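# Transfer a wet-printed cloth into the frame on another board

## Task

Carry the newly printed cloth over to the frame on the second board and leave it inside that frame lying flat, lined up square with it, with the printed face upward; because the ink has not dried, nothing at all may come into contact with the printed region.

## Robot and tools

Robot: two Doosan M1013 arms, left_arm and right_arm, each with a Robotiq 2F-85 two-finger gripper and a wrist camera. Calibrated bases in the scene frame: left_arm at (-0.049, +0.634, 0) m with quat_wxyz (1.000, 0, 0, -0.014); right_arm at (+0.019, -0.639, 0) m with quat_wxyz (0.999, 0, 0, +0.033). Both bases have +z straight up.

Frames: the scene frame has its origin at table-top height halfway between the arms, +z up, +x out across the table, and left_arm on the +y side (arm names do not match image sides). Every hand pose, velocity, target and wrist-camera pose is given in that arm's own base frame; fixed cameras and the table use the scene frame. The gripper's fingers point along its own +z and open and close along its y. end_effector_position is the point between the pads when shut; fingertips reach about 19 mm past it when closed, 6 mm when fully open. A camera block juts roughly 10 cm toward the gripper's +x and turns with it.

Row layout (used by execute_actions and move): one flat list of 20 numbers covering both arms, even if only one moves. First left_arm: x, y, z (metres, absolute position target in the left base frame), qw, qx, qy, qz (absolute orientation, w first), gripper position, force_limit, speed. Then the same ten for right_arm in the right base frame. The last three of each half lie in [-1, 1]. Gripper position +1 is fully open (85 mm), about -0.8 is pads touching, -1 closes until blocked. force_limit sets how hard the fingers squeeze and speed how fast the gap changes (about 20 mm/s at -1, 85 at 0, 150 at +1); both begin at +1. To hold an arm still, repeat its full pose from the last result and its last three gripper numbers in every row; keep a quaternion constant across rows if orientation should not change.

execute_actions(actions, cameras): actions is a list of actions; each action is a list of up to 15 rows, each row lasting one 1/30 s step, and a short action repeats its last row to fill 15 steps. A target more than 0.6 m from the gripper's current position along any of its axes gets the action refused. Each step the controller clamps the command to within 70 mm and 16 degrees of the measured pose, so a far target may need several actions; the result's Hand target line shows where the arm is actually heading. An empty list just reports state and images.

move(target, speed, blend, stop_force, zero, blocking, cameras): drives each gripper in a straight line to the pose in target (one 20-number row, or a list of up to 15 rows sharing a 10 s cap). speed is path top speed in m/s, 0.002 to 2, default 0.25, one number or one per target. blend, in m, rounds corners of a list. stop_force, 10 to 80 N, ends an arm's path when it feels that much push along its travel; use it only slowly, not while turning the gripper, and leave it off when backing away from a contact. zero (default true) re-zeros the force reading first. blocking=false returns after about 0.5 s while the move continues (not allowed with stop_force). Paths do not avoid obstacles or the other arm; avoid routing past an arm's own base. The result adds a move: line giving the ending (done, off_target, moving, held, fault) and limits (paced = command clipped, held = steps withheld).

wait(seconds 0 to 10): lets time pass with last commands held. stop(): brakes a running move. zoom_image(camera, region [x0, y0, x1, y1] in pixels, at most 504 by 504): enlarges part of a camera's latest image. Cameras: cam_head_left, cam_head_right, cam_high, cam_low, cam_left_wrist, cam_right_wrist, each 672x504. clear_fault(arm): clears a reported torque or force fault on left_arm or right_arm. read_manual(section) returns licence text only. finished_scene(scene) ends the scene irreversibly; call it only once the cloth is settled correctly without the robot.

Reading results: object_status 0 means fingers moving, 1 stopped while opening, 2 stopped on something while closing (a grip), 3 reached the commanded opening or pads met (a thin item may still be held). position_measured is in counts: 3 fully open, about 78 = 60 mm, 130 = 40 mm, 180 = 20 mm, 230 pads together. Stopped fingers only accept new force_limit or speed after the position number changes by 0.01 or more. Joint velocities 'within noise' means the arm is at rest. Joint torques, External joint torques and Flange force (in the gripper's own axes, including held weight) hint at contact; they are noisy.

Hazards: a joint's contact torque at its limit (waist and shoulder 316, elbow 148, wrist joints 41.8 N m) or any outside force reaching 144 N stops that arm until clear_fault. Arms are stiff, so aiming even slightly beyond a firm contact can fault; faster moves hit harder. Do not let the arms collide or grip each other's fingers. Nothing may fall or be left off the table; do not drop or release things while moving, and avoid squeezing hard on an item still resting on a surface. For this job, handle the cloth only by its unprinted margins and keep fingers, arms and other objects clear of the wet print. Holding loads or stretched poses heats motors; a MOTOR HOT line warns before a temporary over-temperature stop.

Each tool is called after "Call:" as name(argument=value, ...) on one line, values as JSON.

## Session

Scene 1 done. Scene 2.

Call:
execute_actions(actions=[])

Call:
zoom_image(camera="cam_head_right", region=[250, 200, 580, 440])

Call:
zoom_image(camera="cam_low", region=[150, 150, 550, 290])

Call:
zoom_image(camera="cam_high", region=[200, 140, 440, 310])

Scene clock: 0.00 s.
left_arm: end_effector_position=(+0.4738, +0.0213, +0.3537) position_measured=3 object_status=3 end_effector_quat_wxyz=(-0.219, +0.271, +0.898, +0.269) | right_arm: end_effector_position=(+0.7810, +0.6811, +0.3654) position_measured=3 object_status=3 end_effector_quat_wxyz=(-0.468, +0.751, +0.439, +0.159)
Joint positions: left_arm=[-0.334 0.068 1.865 0.515 1.704 0.191] | right_arm=[0.449 0.685 1.101 1.071 1.25 2.22]
Joint velocities: within noise
Joint torques (N m): no reading
External joint torques (N m): no reading
Flange force (N): no reading
Hand target: left_arm +0.4738, +0.0213, +0.3537; -0.219, +0.271, +0.898, +0.269 | right_arm +0.7810, +0.6811, +0.3654; -0.468, +0.751, +0.439, +0.159
Tool commands: left_gripper/position=+1.0 left_gripper/force_limit=+1.0 left_gripper/speed=+1.0 right_gripper/position=+1.0 right_gripper/force_limit=+1.0 right_gripper/speed=+1.0
camera_calibration:
cam_left_wrist: T_world_to_cam=[[0.580557, 0.747889, 0.321894, -0.389264], [0.813364, -0.51458, -0.27138, -0.257228], [-0.037322, 0.419368, -0.907049, 0.454853], [0, 0, 0, 1]] pos_world=[0.452186, -0.0319888, 0.46807]
cam_right_wrist: T_world_to_cam=[[0.801458, -0.232586, -0.550971, -0.25858], [-0.485254, -0.791393, -0.371786, 1.06353], [-0.349563, 0.565332, -0.747132, 0.292825], [0, 0, 0, 1]] pos_world=[0.825683, 0.615984, 0.471715]

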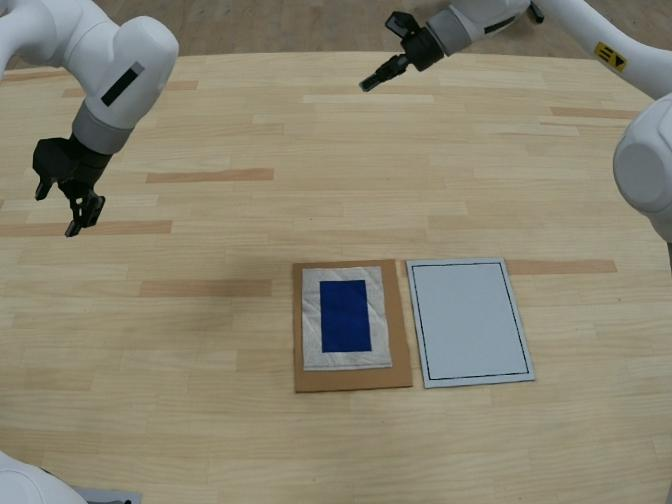

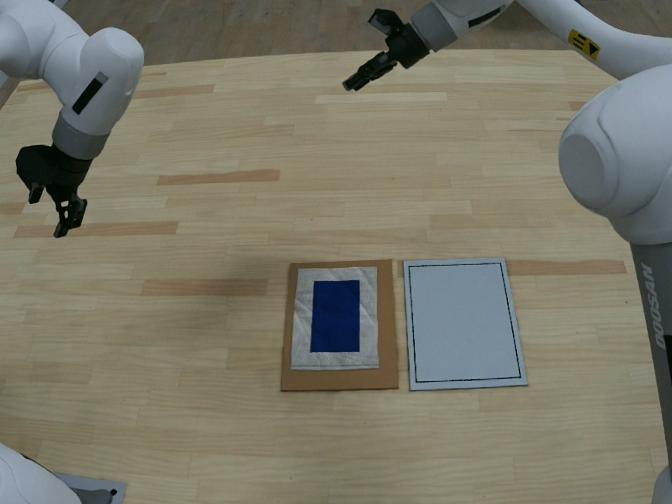

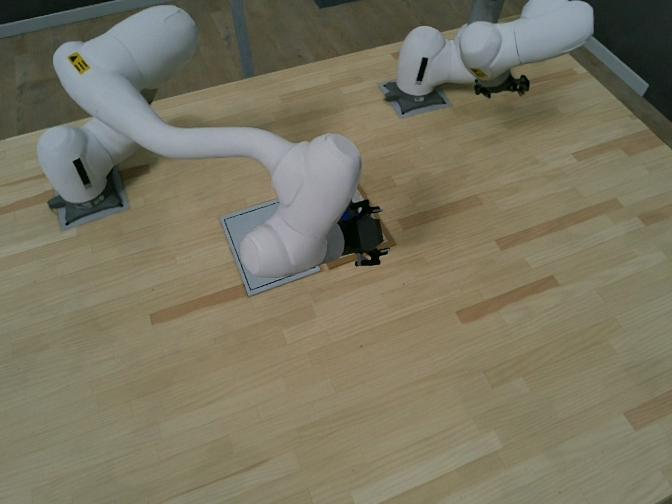

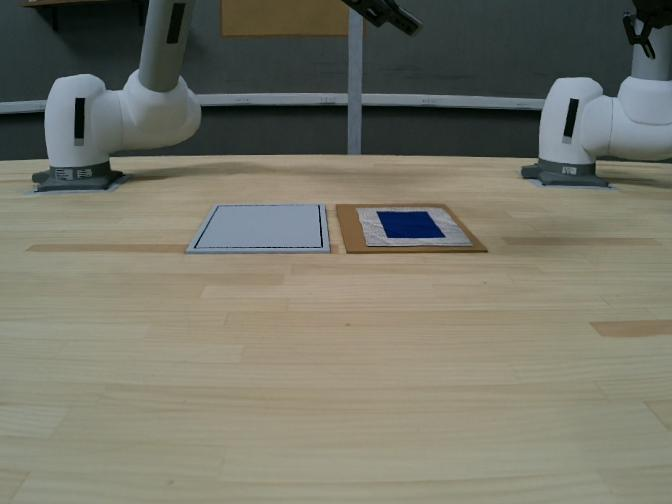

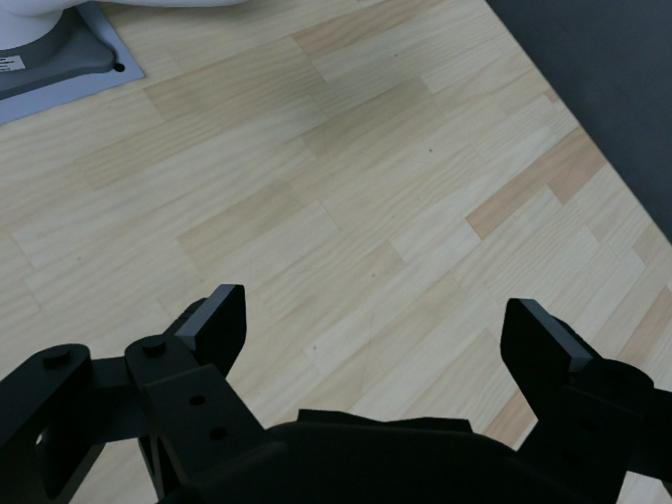

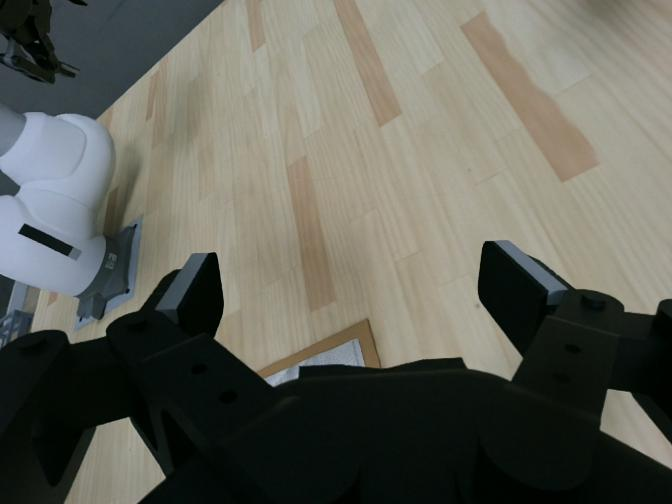

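Scaled by 1.527 from the camera's 672x504 image, which has a finer 960x720 frame.

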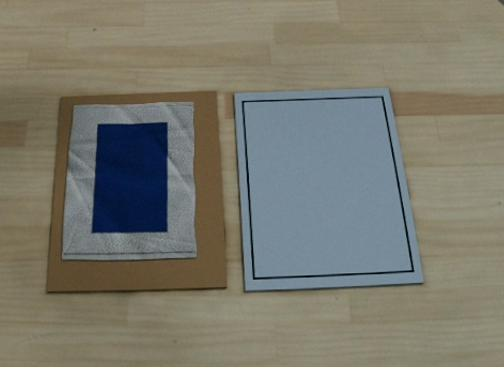

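Scaled by 1.260 from the camera's 672x504 image, which has a finer 960x720 frame.

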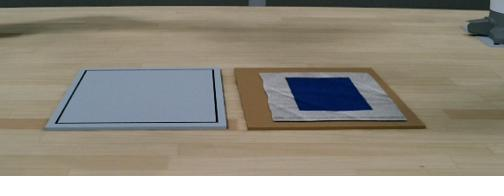

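Scaled by 2.100 from the camera's 672x504 image, which has a finer 960x720 frame.

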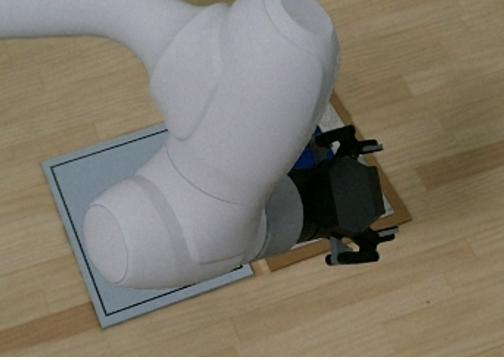

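Call:
zoom_image(camera="cam_head_right", region=[270, 250, 410, 400])

Call:
zoom_image(camera="cam_head_right", region=[395, 250, 535, 400])

Call:
zoom_image(camera="cam_head_left", region=[280, 250, 420, 400])

Call:
zoom_image(camera="cam_head_left", region=[400, 250, 540, 400])

Scaled by 3.360 from the camera's 672x504 image, which has a finer 960x720 frame.

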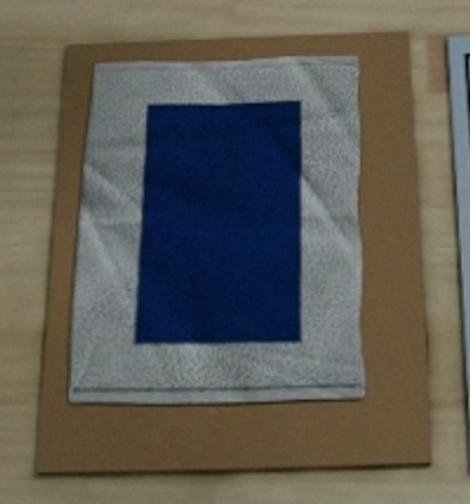

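Scaled by 3.360 from the camera's 672x504 image, which has a finer 960x720 frame.

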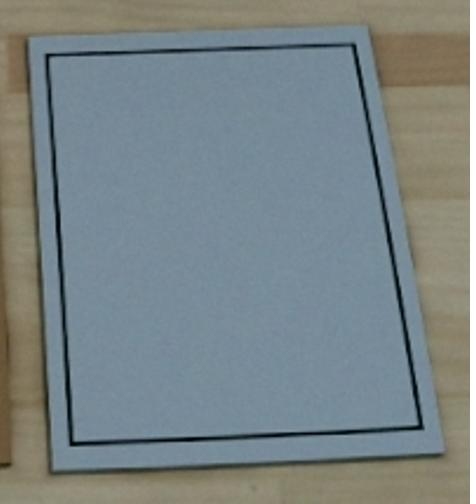

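Scaled by 3.360 from the camera's 672x504 image, which has a finer 960x720 frame.

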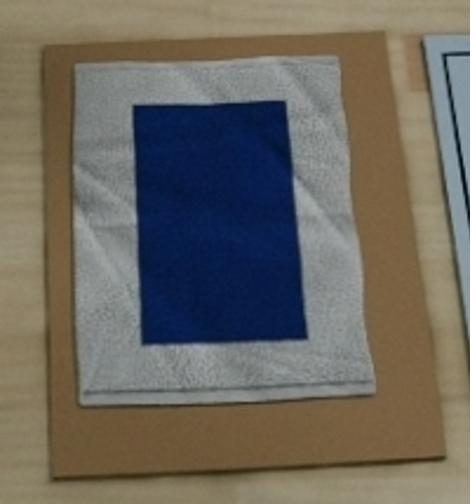

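Scaled by 3.360 from the camera's 672x504 image, which has a finer 960x720 frame.

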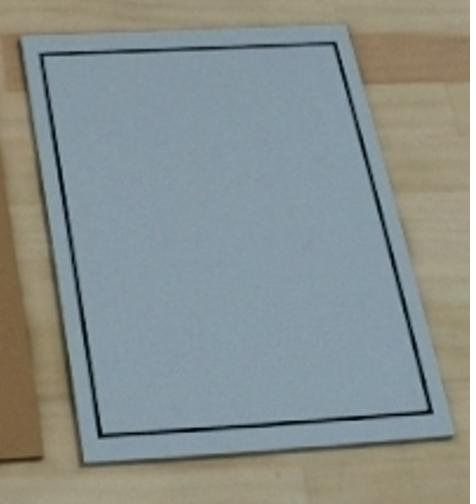

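Call:
move(target=[[0.4738,0.0213,0.3537,-0.219,0.271,0.898,0.269,-0.4,-0.7,0,0.55,0.62,0.37,-0.0493,0.6967,-0.7157,0.0007,-0.4,-0.7,0],[0.4738,0.0213,0.3537,-0.219,0.271,0.898,0.269,-0.4,-0.7,0,0.3531,0.64,0.25,-0.0493,0.6967,-0.7157,0.0007,-0.4,-0.7,0]], speed=[0.5,0.25], blend=[0.04,0], cameras=["cam_head_left","cam_head_right","cam_right_wrist"])

Scene clock: 28.27 s.
left_arm: end_effector_position=(+0.4738, +0.0213, +0.3537) position_measured=179 object_status=3 end_effector_quat_wxyz=(-0.219, +0.271, +0.898, +0.269) | right_arm: end_effector_position=(+0.3531, +0.6400, +0.2500) position_measured=179 object_status=3 end_effector_quat_wxyz=(-0.049, +0.697, -0.716, +0.001)
Joint positions: left_arm=[-0.333 0.068 1.865 0.514 1.704 0.191] | right_arm=[1.03 0.301 1.65 -0.03 1.095 5.782]
Joint velocities: within noise
Joint torques (N m): left_arm=[3.46 -47.43 -37.42 4.8 1.44 -0.52] | right_arm=[-2.86 -76.4 -39.14 3.31 -0.17 -0.2]
External joint torques (N m): left_arm=[-3.4 -0.07 -2.6 0.09 -0.08 0.55] | right_arm=[2.98 4.3 -1.33 0.69 -0.05 0.19]
Flange force (N): left_arm=[-2.1 -1.3 -7.1] | right_arm=[-10.3 -0.2 1.9]
Hand target: left_arm +0.4738, +0.0213, +0.3537; -0.219, +0.271, +0.898, +0.269 | right_arm +0.3531, +0.6400, +0.2500; -0.049, +0.697, -0.716, +0.001
Off the commanded pose: left_arm 0.000 m, 0 deg | right_arm 0.000 m, 0 deg.
move: done; blend cut to 0 m at target 1
camera_calibration:
cam_right_wrist: T_world_to_cam=[[-0.998633, 0.049483, -0.0168669, 0.332854], [0.0362871, 0.888348, 0.457735, -0.686005], [0.0376337, 0.456497, -0.888929, 0.0487267], [0, 0, 0, 1]] pos_world=[0.355458, 0.570697, 0.362937]
Images, in order (width x height): cam_head_left 672x504, cam_head_right 672x504, cam_right_wrist 672x504.

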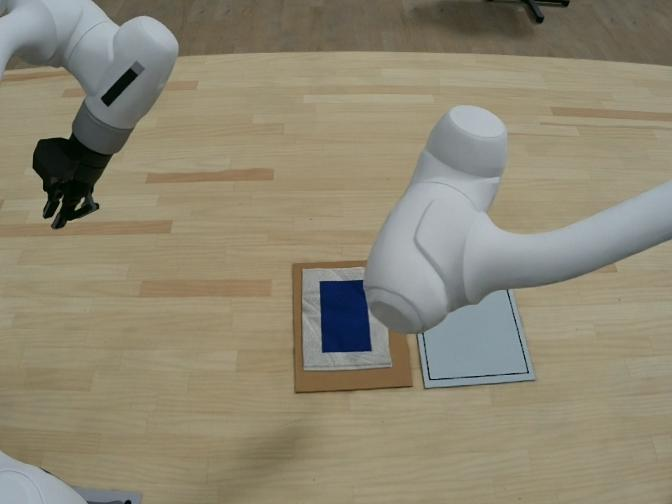

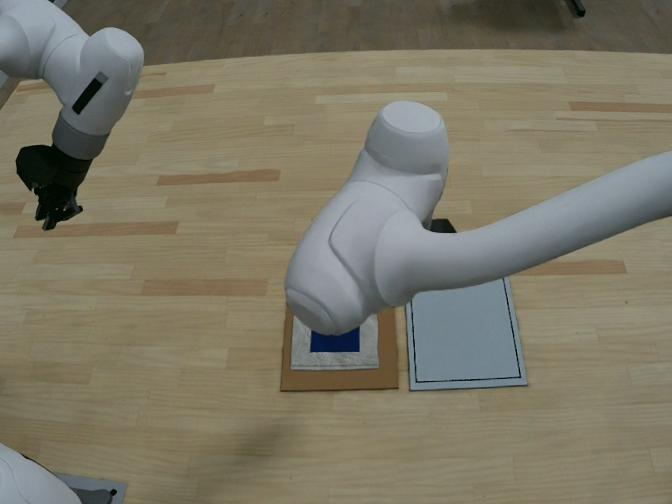

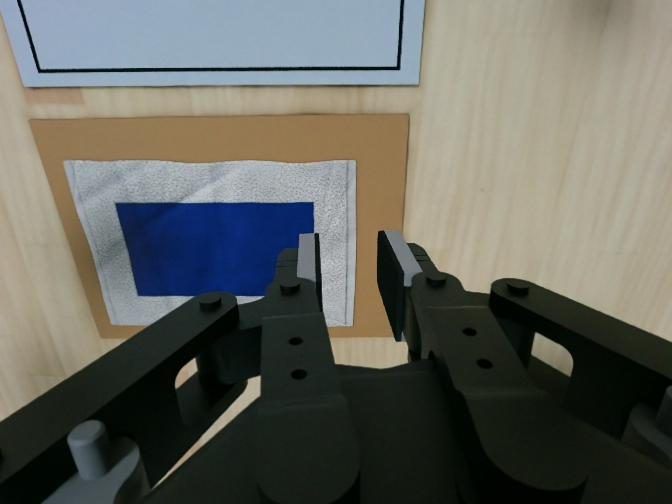

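Call:
move(target=[[0.3809,-0.4000,0.20,0.0493,0.6840,0.7279,0.0016,-0.4,-0.7,0,0.3531,0.6810,0.12,-0.0493,0.6967,-0.7157,0.0007,-0.4,-0.7,0]], speed=0.4, cameras=["cam_low","cam_left_wrist","cam_right_wrist"])

Scene clock: 33.30 s.
left_arm: end_effector_position=(+0.3809, -0.4000, +0.2000) position_measured=179 object_status=3 end_effector_quat_wxyz=(+0.049, +0.684, +0.728, +0.002) | right_arm: end_effector_position=(+0.3531, +0.6810, +0.1200) position_measured=179 object_status=3 end_effector_quat_wxyz=(-0.049, +0.697, -0.716, +0.001)
Joint positions: left_arm=[-0.88 0.067 2.037 0.019 0.94 0.618] | right_arm=[1.058 0.451 1.694 -0.037 0.903 5.819]
Joint velocities: within noise
Joint torques (N m): left_arm=[3.35 -45.03 -35.29 3.8 -0.22 -0.44] | right_arm=[-2.59 -87.57 -35.27 2.97 -0.17 -0.2]
External joint torques (N m): left_arm=[-3.32 0.4 -2.25 0.07 0 0.45] | right_arm=[2.64 4.62 -1.23 0.62 -0.04 0.19]
Flange force (N): left_arm=[-6.7 -1.4 -1.7] | right_arm=[-9.6 -0.2 3.9]
Hand target: left_arm +0.3809, -0.4000, +0.2000; +0.049, +0.684, +0.728, +0.002 | right_arm +0.3531, +0.6810, +0.1200; -0.049, +0.697, -0.716, +0.001
Off the commanded pose: left_arm 0.000 m, 0 deg | right_arm 0.000 m, 0 deg.
move: done
camera_calibration:
cam_left_wrist: T_world_to_cam=[[0.997514, 0.0701573, 0.00662407, -0.337651], [0.0626912, -0.926411, 0.371258, -0.44742], [0.032183, -0.369919, -0.928506, 0.150694], [0, 0, 0, 1]] pos_world=[0.360011, -0.335061, 0.308265]
cam_right_wrist: T_world_to_cam=[[-0.998636, 0.0494379, -0.0167778, 0.32864], [0.0362879, 0.88835, 0.457732, -0.662922], [0.0375338, 0.456498, -0.888932, -0.0855153], [0, 0, 0, 1]] pos_world=[0.355458, 0.611697, 0.232937]
Images, in order (width x height): cam_low 672x504, cam_left_wrist 672x504, cam_right_wrist 672x504.

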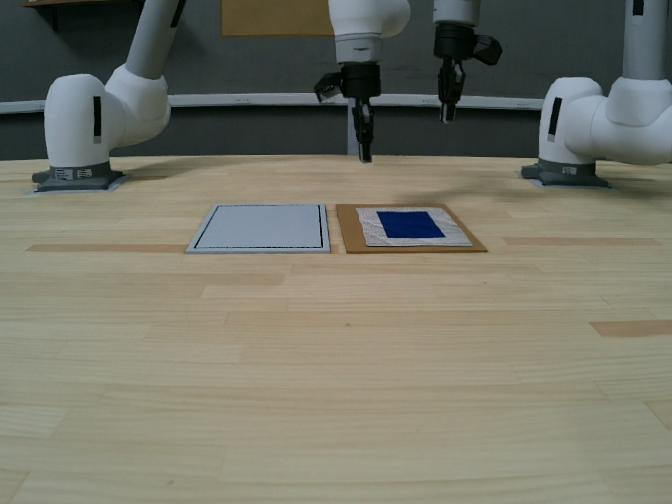

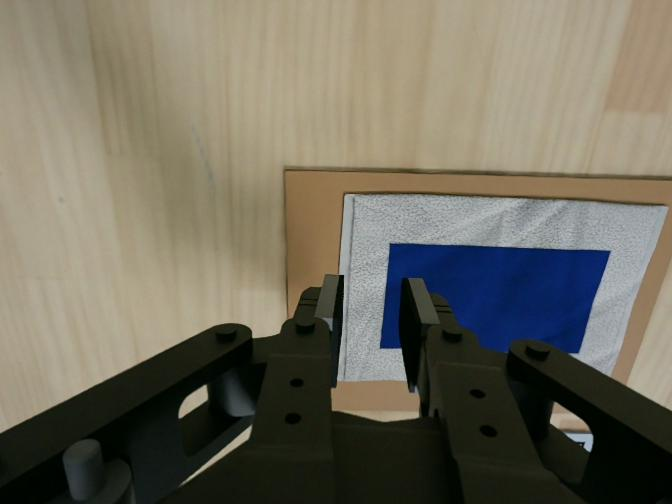

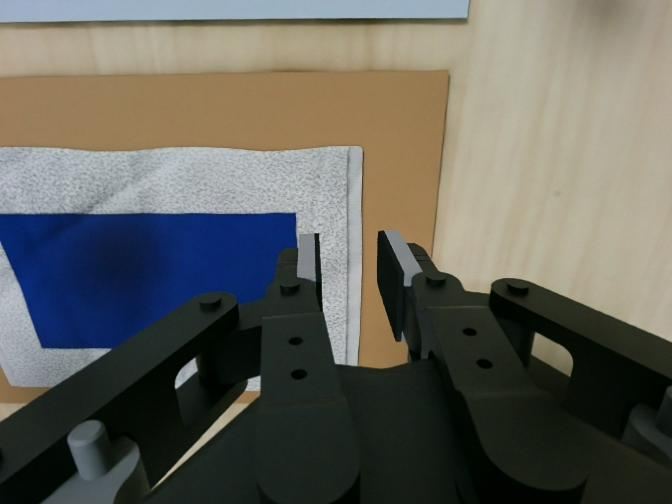

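Call:
move(target=[[0.3800,-0.4235,0.12,0.0493,0.6840,0.7279,0.0016,-0.4,-0.7,0,0.3531,0.6810,0.12,-0.0493,0.6967,-0.7157,0.0007,-0.4,-0.7,0],[0.3800,-0.4235,0.05,0.0493,0.6840,0.7279,0.0016,-0.4,-0.7,0,0.3531,0.6810,0.05,-0.0493,0.6967,-0.7157,0.0007,-0.4,-0.7,0]], speed=[0.15,0.08], cameras=["cam_low","cam_left_wrist","cam_right_wrist"])

Call:
zoom_image(camera="cam_low", region=[330, 140, 500, 270])

Scene clock: 39.10 s.
left_arm: end_effector_position=(+0.3800, -0.4235, +0.0500) position_measured=179 object_status=3 end_effector_quat_wxyz=(+0.049, +0.684, +0.728, +0.002) | right_arm: end_effector_position=(+0.3531, +0.6810, +0.0500) position_measured=179 object_status=3 end_effector_quat_wxyz=(-0.049, +0.697, -0.716, +0.001)
Joint positions: left_arm=[-0.909 0.267 2.137 0.031 0.641 0.575] | right_arm=[1.058 0.518 1.739 -0.041 0.791 5.825]
Joint velocities: within noise
Joint torques (N m): left_arm=[3.62 -57.29 -27.62 2.89 -0.19 -0.55] | right_arm=[-2.55 -91.18 -32.51 2.69 -0.15 -0.18]
External joint torques (N m): left_arm=[-3.76 0.3 -1.74 0.13 -0.02 0.56] | right_arm=[2.61 5.08 -1.1 0.62 -0.06 0.17]
Flange force (N): left_arm=[-6.2 -2.6 -0.4] | right_arm=[-9.3 -0.1 5.4]
Hand target: left_arm +0.3800, -0.4235, +0.0500; +0.049, +0.684, +0.728, +0.002 | right_arm +0.3531, +0.6810, +0.0500; -0.049, +0.697, -0.716, +0.001
Off the commanded pose: left_arm 0.000 m, 0 deg | right_arm 0.000 m, 0 deg.
move: done
camera_calibration:
cam_left_wrist: T_world_to_cam=[[0.99752, 0.0700652, 0.00666012, -0.334145], [0.0625922, -0.926418, 0.371257, -0.413504], [0.0321822, -0.369919, -0.928506, 0.00271737], [0, 0, 0, 1]] pos_world=[0.359111, -0.358661, 0.158265]
cam_right_wrist: T_world_to_cam=[[-0.998633, 0.049483, -0.0168669, 0.327452], [0.0362871, 0.888348, 0.457735, -0.630881], [0.0376337, 0.456497, -0.888929, -0.147775], [0, 0, 0, 1]] pos_world=[0.355458, 0.611697, 0.162937]
Images, in order (width x height): cam_low 672x504, cam_left_wrist 672x504, cam_right_wrist 672x504.

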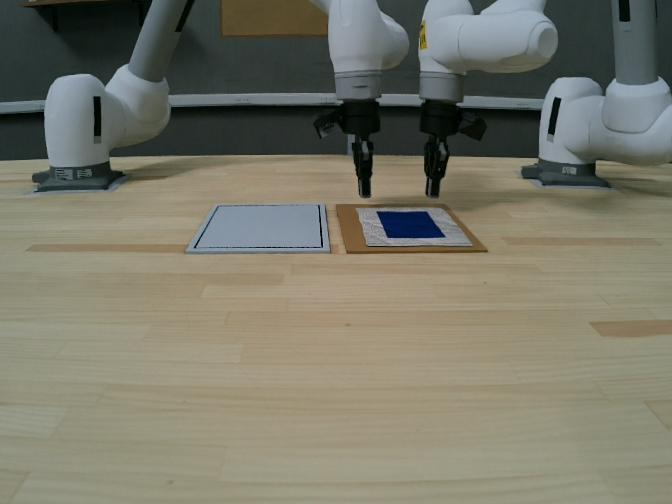

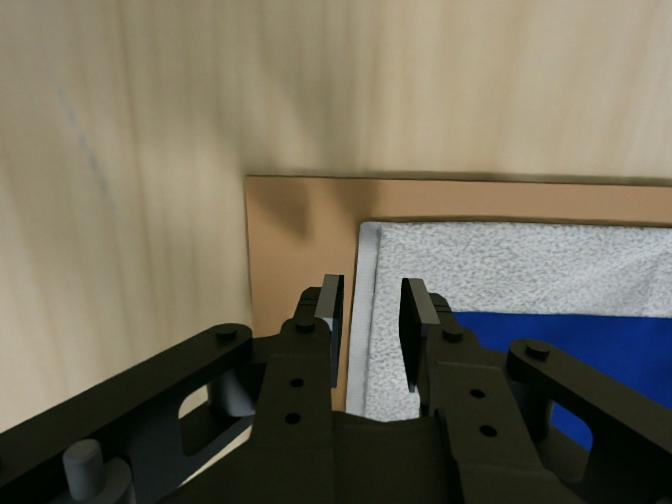

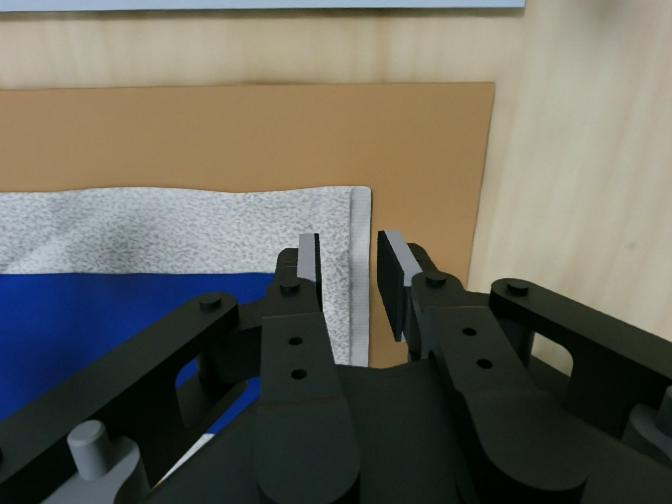

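Scaled by 2.965 from the camera's 672x504 image, which has a finer 960x720 frame.

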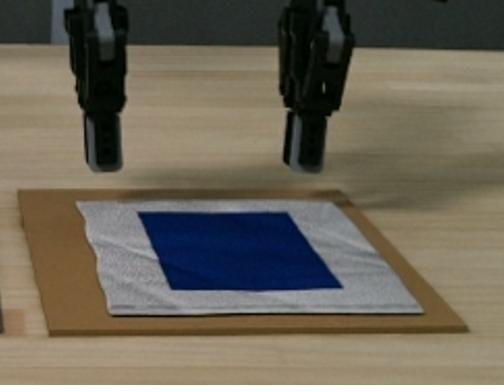

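Call:
move(target=[[0.3780,-0.4235,0.04,0.0493,0.6840,0.7279,0.0016,-0.4,-0.7,0,0.3510,0.6810,0.04,-0.0493,0.6967,-0.7157,0.0007,-0.4,-0.7,0]], speed=0.05, cameras=[])

Call:
move(target=[[0.3780,-0.4235,0.021,0.0493,0.6840,0.7279,0.0016,-0.4,-0.7,0,0.3510,0.6810,0.021,-0.0493,0.6967,-0.7157,0.0007,-0.4,-0.7,0]], speed=0.006, stop_force=11, cameras=["cam_low","cam_left_wrist","cam_right_wrist"])

Call:
zoom_image(camera="cam_left_wrist", region=[270, 190, 470, 410])

Call:
zoom_image(camera="cam_right_wrist", region=[250, 170, 450, 370])

Scene clock: 44.57 s.
left_arm: end_effector_position=(+0.3780, -0.4235, +0.0400) position_measured=179 object_status=3 end_effector_quat_wxyz=(+0.049, +0.684, +0.728, +0.002) | right_arm: end_effector_position=(+0.3510, +0.6810, +0.0400) position_measured=179 object_status=3 end_effector_quat_wxyz=(-0.049, +0.697, -0.716, +0.001)
Joint positions: left_arm=[-0.912 0.28 2.145 0.032 0.62 0.571] | right_arm=[1.061 0.527 1.746 -0.042 0.774 5.829]
Joint velocities: within noise
Joint torques (N m): left_arm=[3.44 -57.76 -26.8 2.81 -0.09 -0.55] | right_arm=[-2.83 -91.41 -32.07 2.65 -0.13 -0.18]
External joint torques (N m): left_arm=[-3.4 -0.13 -1.92 0.14 -0.13 0.55] | right_arm=[2.92 4.7 -1.12 0.62 -0.07 0.18]
Flange force (N): left_arm=[-5.6 -2.2 -0.9] | right_arm=[-9.0 0.5 5.1]
Hand target: left_arm +0.3780, -0.4235, +0.0400; +0.049, +0.684, +0.728, +0.002 | right_arm +0.3510, +0.6810, +0.0400; -0.049, +0.697, -0.716, +0.001
Off the commanded pose: left_arm 0.000 m, 0 deg | right_arm 0.000 m, 0 deg.
move: done
No camera images: "cameras" was empty.

Scene clock: 47.60 s.
left_arm: end_effector_position=(+0.3781, -0.4236, +0.0263) position_measured=179 object_status=3 end_effector_quat_wxyz=(+0.049, +0.684, +0.728, +0.002) | right_arm: end_effector_position=(+0.3510, +0.6811, +0.0255) position_measured=179 object_status=3 end_effector_quat_wxyz=(-0.049, +0.697, -0.716, +0.001)
Joint positions: left_arm=[-0.912 0.3 2.153 0.033 0.592 0.569] | right_arm=[1.061 0.543 1.753 -0.043 0.752 5.83]
Joint velocities: within noise
Joint torques (N m): left_arm=[3.28 -49.94 -20.37 2.46 0.24 -0.57] | right_arm=[-2.65 -80.72 -25.24 2.76 0.1 -0.17]
External joint torques (N m): left_arm=[-3.37 -9.04 -7.45 0.4 -0.46 0.57] | right_arm=[2.82 -6.64 -7.16 0.44 -0.31 0.17]
Flange force (N): left_arm=[-6.0 -1.6 -16.5] | right_arm=[-9.0 -0.2 -9.5]
Hand target: left_arm +0.3780, -0.4236, +0.0263; +0.049, +0.684, +0.728, +0.002 | right_arm +0.3510, +0.6811, +0.0255; -0.049, +0.697, -0.716, +0.001
Off the commanded pose: left_arm 0.005 m, 0 deg | right_arm 0.005 m, 0 deg.
move: contact (left_arm, right_arm)
camera_calibration:
cam_left_wrist: T_world_to_cam=[[0.997517, 0.0701068, 0.0067432, -0.331987], [0.062597, -0.926381, 0.371349, -0.404581], [0.0322808, -0.370004, -0.928469, -0.019295], [0, 0, 0, 1]] pos_world=[0.357111, -0.358661, 0.134565]
cam_right_wrist: T_world_to_cam=[[-0.998636, 0.0493943, -0.0169067, 0.324997], [0.0361868, 0.888312, 0.457813, -0.619632], [0.0376318, 0.456577, -0.888888, -0.169575], [0, 0, 0, 1]] pos_world=[0.353358, 0.611797, 0.138437]
Images, in order (width x height): cam_low 672x504, cam_left_wrist 672x504, cam_right_wrist 672x504.

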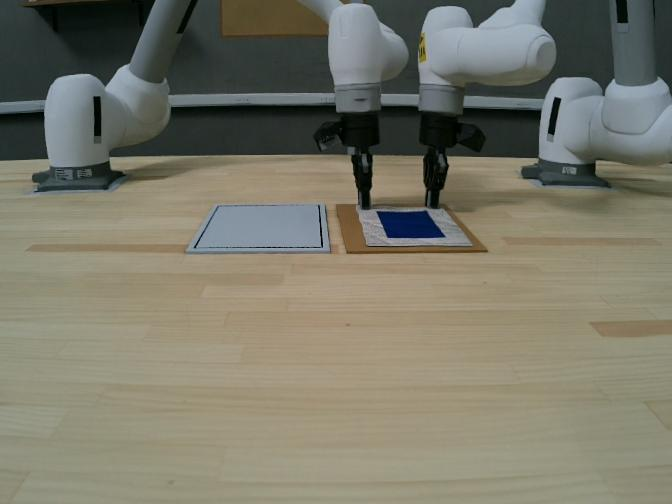

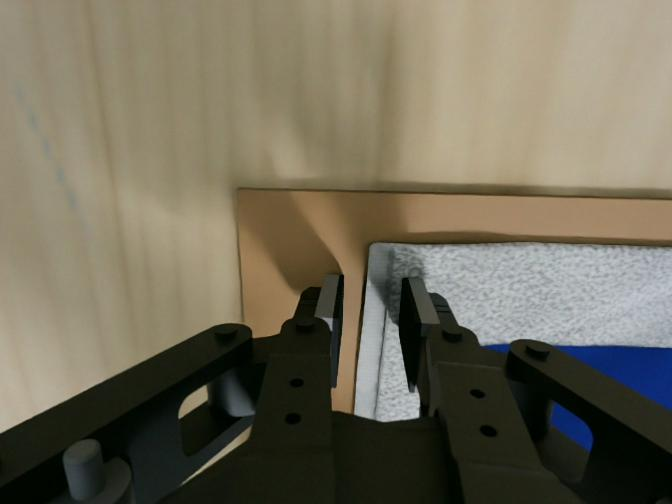

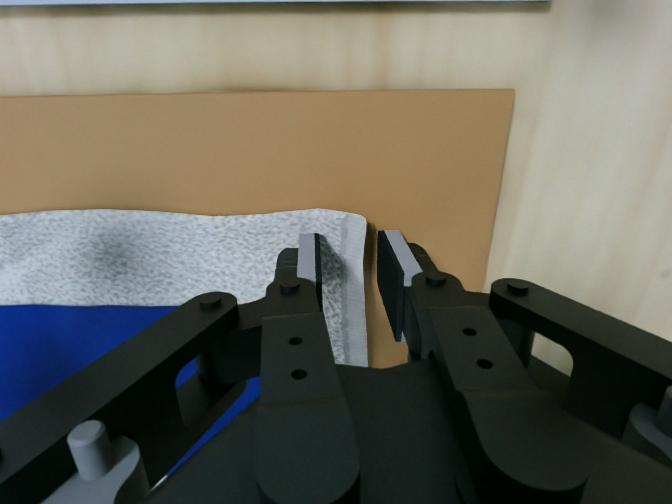

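Scaled by 2.291 from the camera's 672x504 image, which has a finer 960x720 frame.

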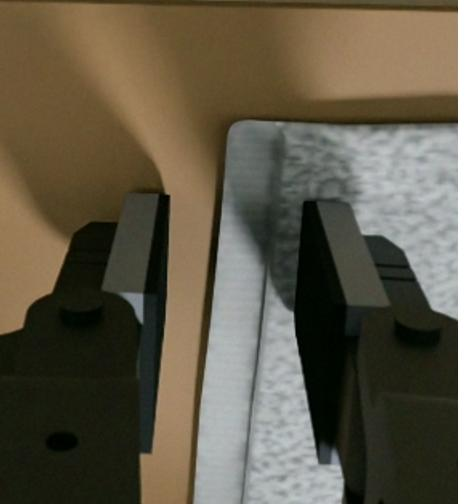

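Scaled by 2.520 from the camera's 672x504 image, which has a finer 960x720 frame.

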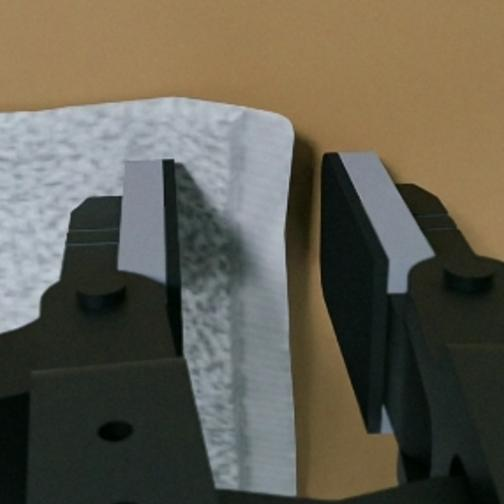

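Call:
move(target=[[0.3780,-0.4235,0.0263,0.0493,0.6840,0.7279,0.0016,-1,-0.7,-1,0.3510,0.6810,0.0255,-0.0493,0.6967,-0.7157,0.0007,-1,-0.7,-1]], cameras=["cam_low","cam_left_wrist","cam_right_wrist"])

Call:
zoom_image(camera="cam_left_wrist", region=[270, 190, 470, 410])

Call:
zoom_image(camera="cam_right_wrist", region=[250, 170, 450, 370])

Call:
zoom_image(camera="cam_low", region=[330, 140, 500, 270])

Scene clock: 50.90 s.
left_arm: end_effector_position=(+0.3780, -0.4235, +0.0263) position_measured=230 object_status=0 end_effector_quat_wxyz=(+0.049, +0.684, +0.728, +0.002) | right_arm: end_effector_position=(+0.3510, +0.6810, +0.0255) position_measured=223 object_status=2 end_effector_quat_wxyz=(-0.049, +0.697, -0.716, +0.001)
Joint positions: left_arm=[-0.912 0.3 2.153 0.033 0.592 0.569] | right_arm=[1.061 0.543 1.753 -0.043 0.752 5.83]
Joint velocities: within noise
Joint torques (N m): left_arm=[5.56 -26.74 -6.46 3.12 0.78 -0.59] | right_arm=[6.66 -63.85 -11.88 5.51 2.6 -0.13]
External joint torques (N m): left_arm=[-5.61 -32.65 -21.46 -0.25 -1 0.59] | right_arm=[-6.88 -23.5 -20.66 -2.32 -2.8 0.12]
Flange force (N): left_arm=[-8.6 -3.9 -58.6] | right_arm=[-9.9 -15.5 -29.1]
Hand target: left_arm +0.3780, -0.4235, +0.0263; +0.049, +0.684, +0.728, +0.002 | right_arm +0.3510, +0.6810, +0.0255; -0.049, +0.697, -0.716, +0.001
Off the commanded pose: left_arm 0.000 m, 0 deg | right_arm 0.000 m, 0 deg.
move: done
camera_calibration:
cam_left_wrist: T_world_to_cam=[[0.997514, 0.0701577, 0.00662391, -0.331951], [0.0626916, -0.926411, 0.371258, -0.404614], [0.0321831, -0.369919, -0.928506, -0.0192243], [0, 0, 0, 1]] pos_world=[0.357111, -0.358661, 0.134565]
cam_right_wrist: T_world_to_cam=[[-0.998636, 0.0494379, -0.0167778, 0.324958], [0.0362879, 0.88835, 0.457732, -0.619591], [0.0375338, 0.456498, -0.888932, -0.169441], [0, 0, 0, 1]] pos_world=[0.353358, 0.611697, 0.138437]
Images, in order (width x height): cam_low 672x504, cam_left_wrist 672x504, cam_right_wrist 672x504.

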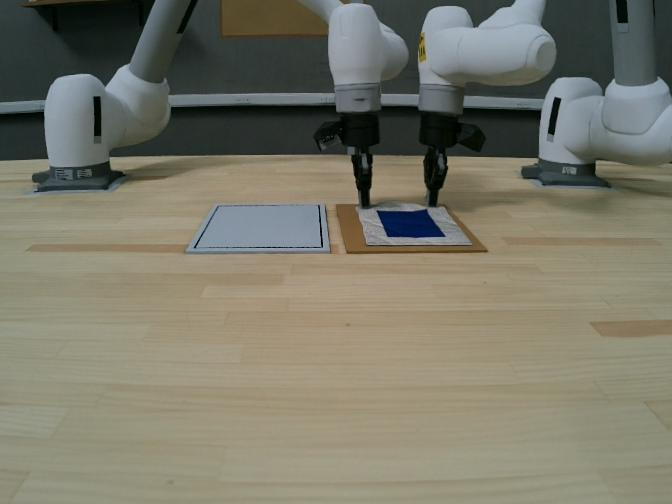

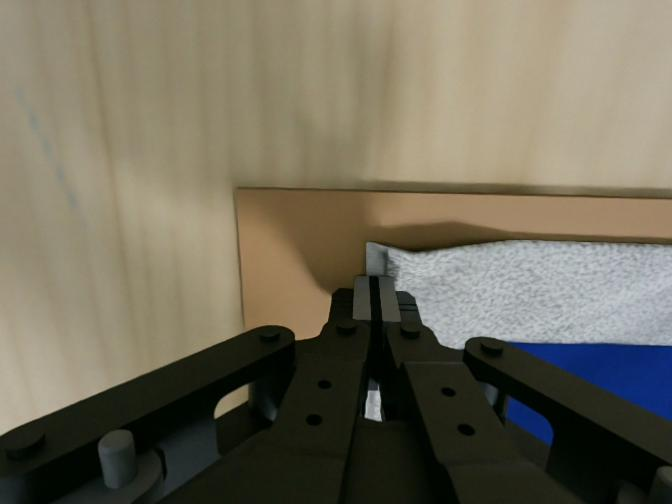

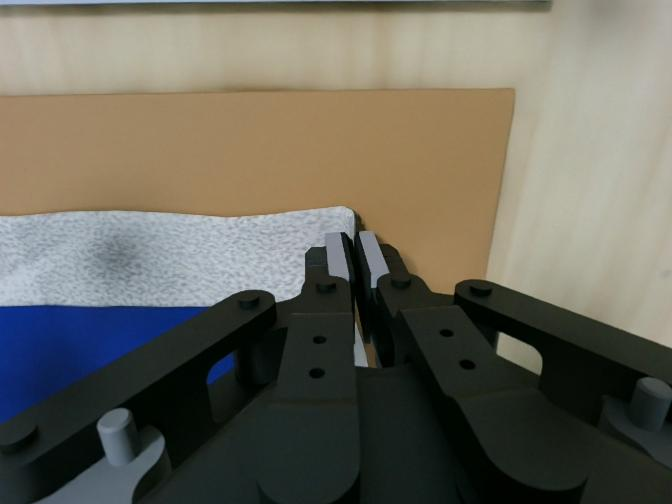

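Scaled by 2.291 from the camera's 672x504 image, which has a finer 960x720 frame.

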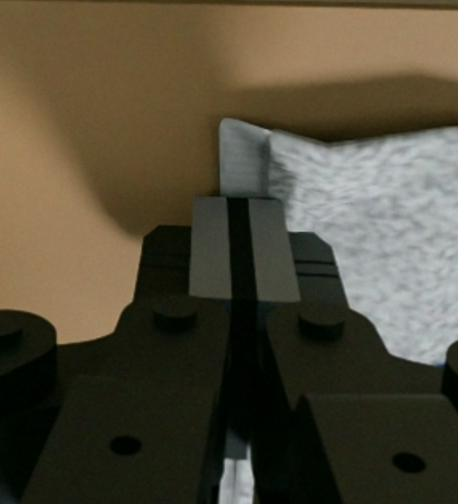

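Scaled by 2.520 from the camera's 672x504 image, which has a finer 960x720 frame.

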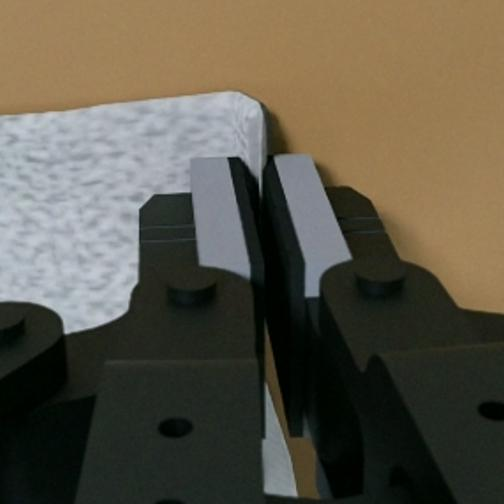

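Scaled by 2.965 from the camera's 672x504 image, which has a finer 960x720 frame.

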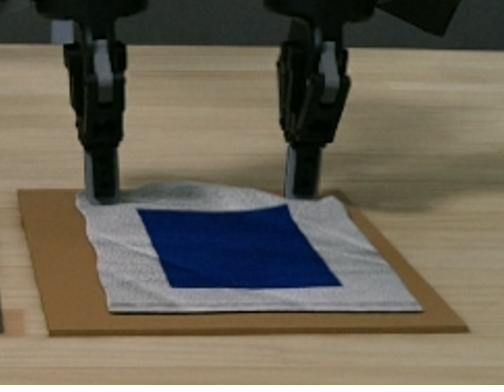

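Call:
execute_actions(actions=[])

Scene clock: 57.70 s.
left_arm: end_effector_position=(+0.3780, -0.4235, +0.0263) position_measured=230 object_status=3 end_effector_quat_wxyz=(+0.049, +0.684, +0.728, +0.002) | right_arm: end_effector_position=(+0.3510, +0.6810, +0.0255) position_measured=223 object_status=2 end_effector_quat_wxyz=(-0.049, +0.697, -0.716, +0.001)
Joint positions: left_arm=[-0.912 0.3 2.153 0.033 0.592 0.569] | right_arm=[1.061 0.543 1.753 -0.043 0.752 5.83]
Joint velocities: within noise
Joint torques (N m): left_arm=[5.49 -25 -5.35 3.09 0.89 -0.58] | right_arm=[6.66 -63.28 -11.38 5.47 2.61 -0.16]
External joint torques (N m): left_arm=[-5.49 -34.3 -22.49 -0.24 -1.1 0.59] | right_arm=[-6.62 -24.48 -21.14 -2.26 -2.81 0.15]
Flange force (N): left_arm=[-8.5 -3.6 -61.4] | right_arm=[-10.1 -15.2 -30.4]
Hand target: left_arm +0.3780, -0.4235, +0.0263; +0.049, +0.684, +0.728, +0.002 | right_arm +0.3510, +0.6810, +0.0255; -0.049, +0.697, -0.716, +0.001
Tool commands: left_gripper/position=-1.0 left_gripper/force_limit=-0.7 left_gripper/speed=-1.0 right_gripper/position=-1.0 right_gripper/force_limit=-0.7 right_gripper/speed=-1.0
Off the commanded pose: left_arm 0.000 m, 0 deg | right_arm 0.000 m, 0 deg.
camera_calibration:
cam_left_wrist: T_world_to_cam=[[0.997523, 0.0700286, 0.00656736, -0.331993], [0.0625929, -0.926421, 0.371251, -0.404581], [0.0320823, -0.36992, -0.928509, -0.0191879], [0, 0, 0, 1]] pos_world=[0.35711, -0.358661, 0.134565]
cam_right_wrist: T_world_to_cam=[[-0.998636, 0.0494371, -0.016777, 0.324956], [0.0362893, 0.88837, 0.457691, -0.619552], [0.0375311, 0.456458, -0.888953, -0.169501], [0, 0, 0, 1]] pos_world=[0.353358, 0.611697, 0.138337]

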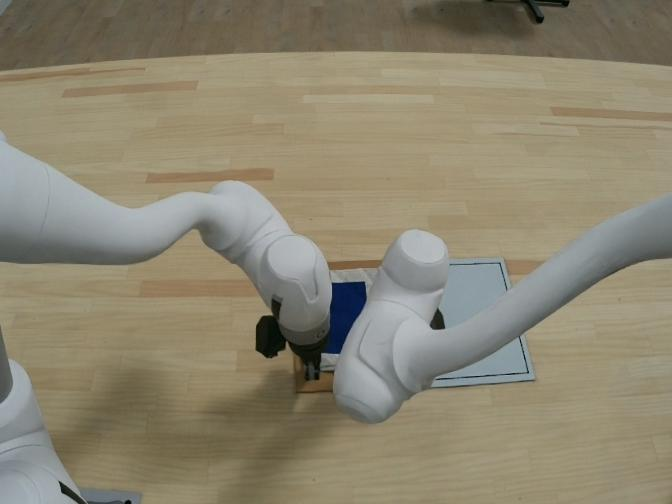

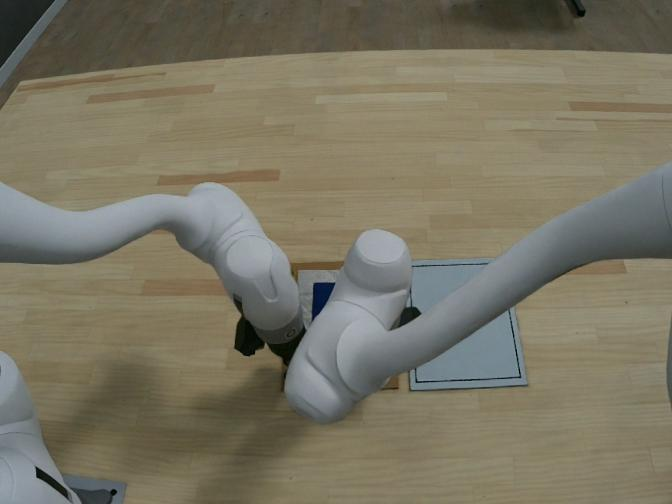

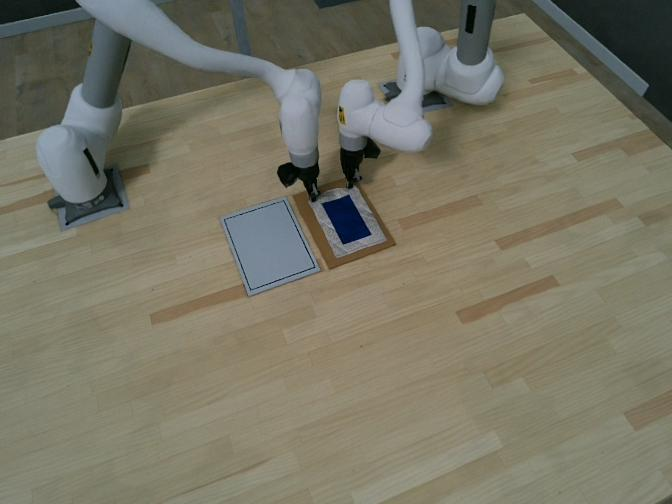

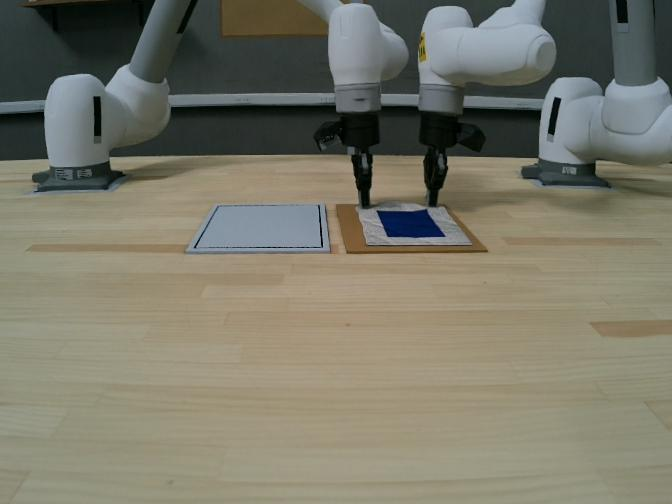

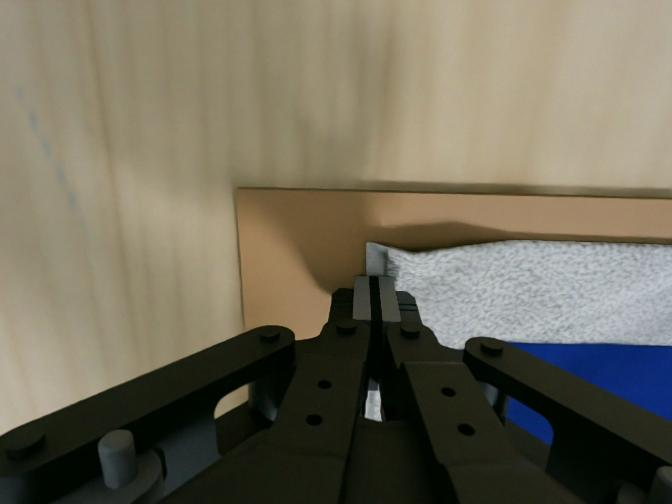

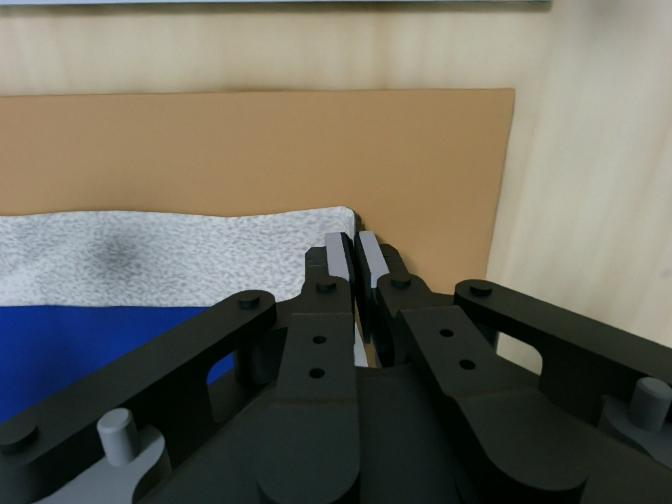

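Call:
zoom_image(camera="cam_left_wrist", region=[300, 200, 480, 320])

Call:
zoom_image(camera="cam_right_wrist", region=[260, 170, 440, 290])

Scaled by 2.800 from the camera's 672x504 image, which has a finer 960x720 frame.

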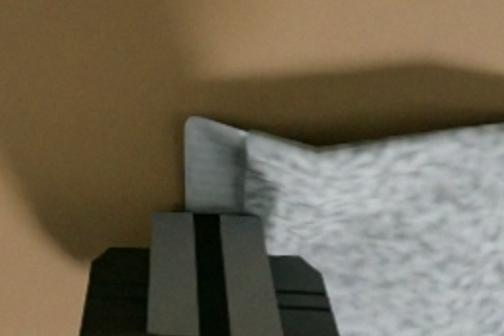

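Scaled by 2.800 from the camera's 672x504 image, which has a finer 960x720 frame.

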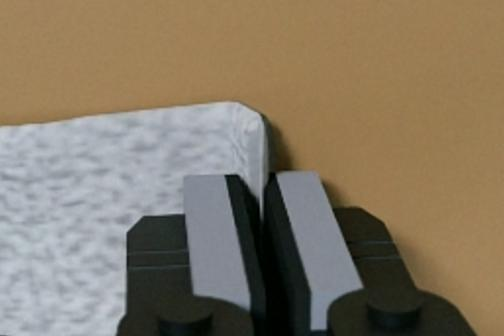

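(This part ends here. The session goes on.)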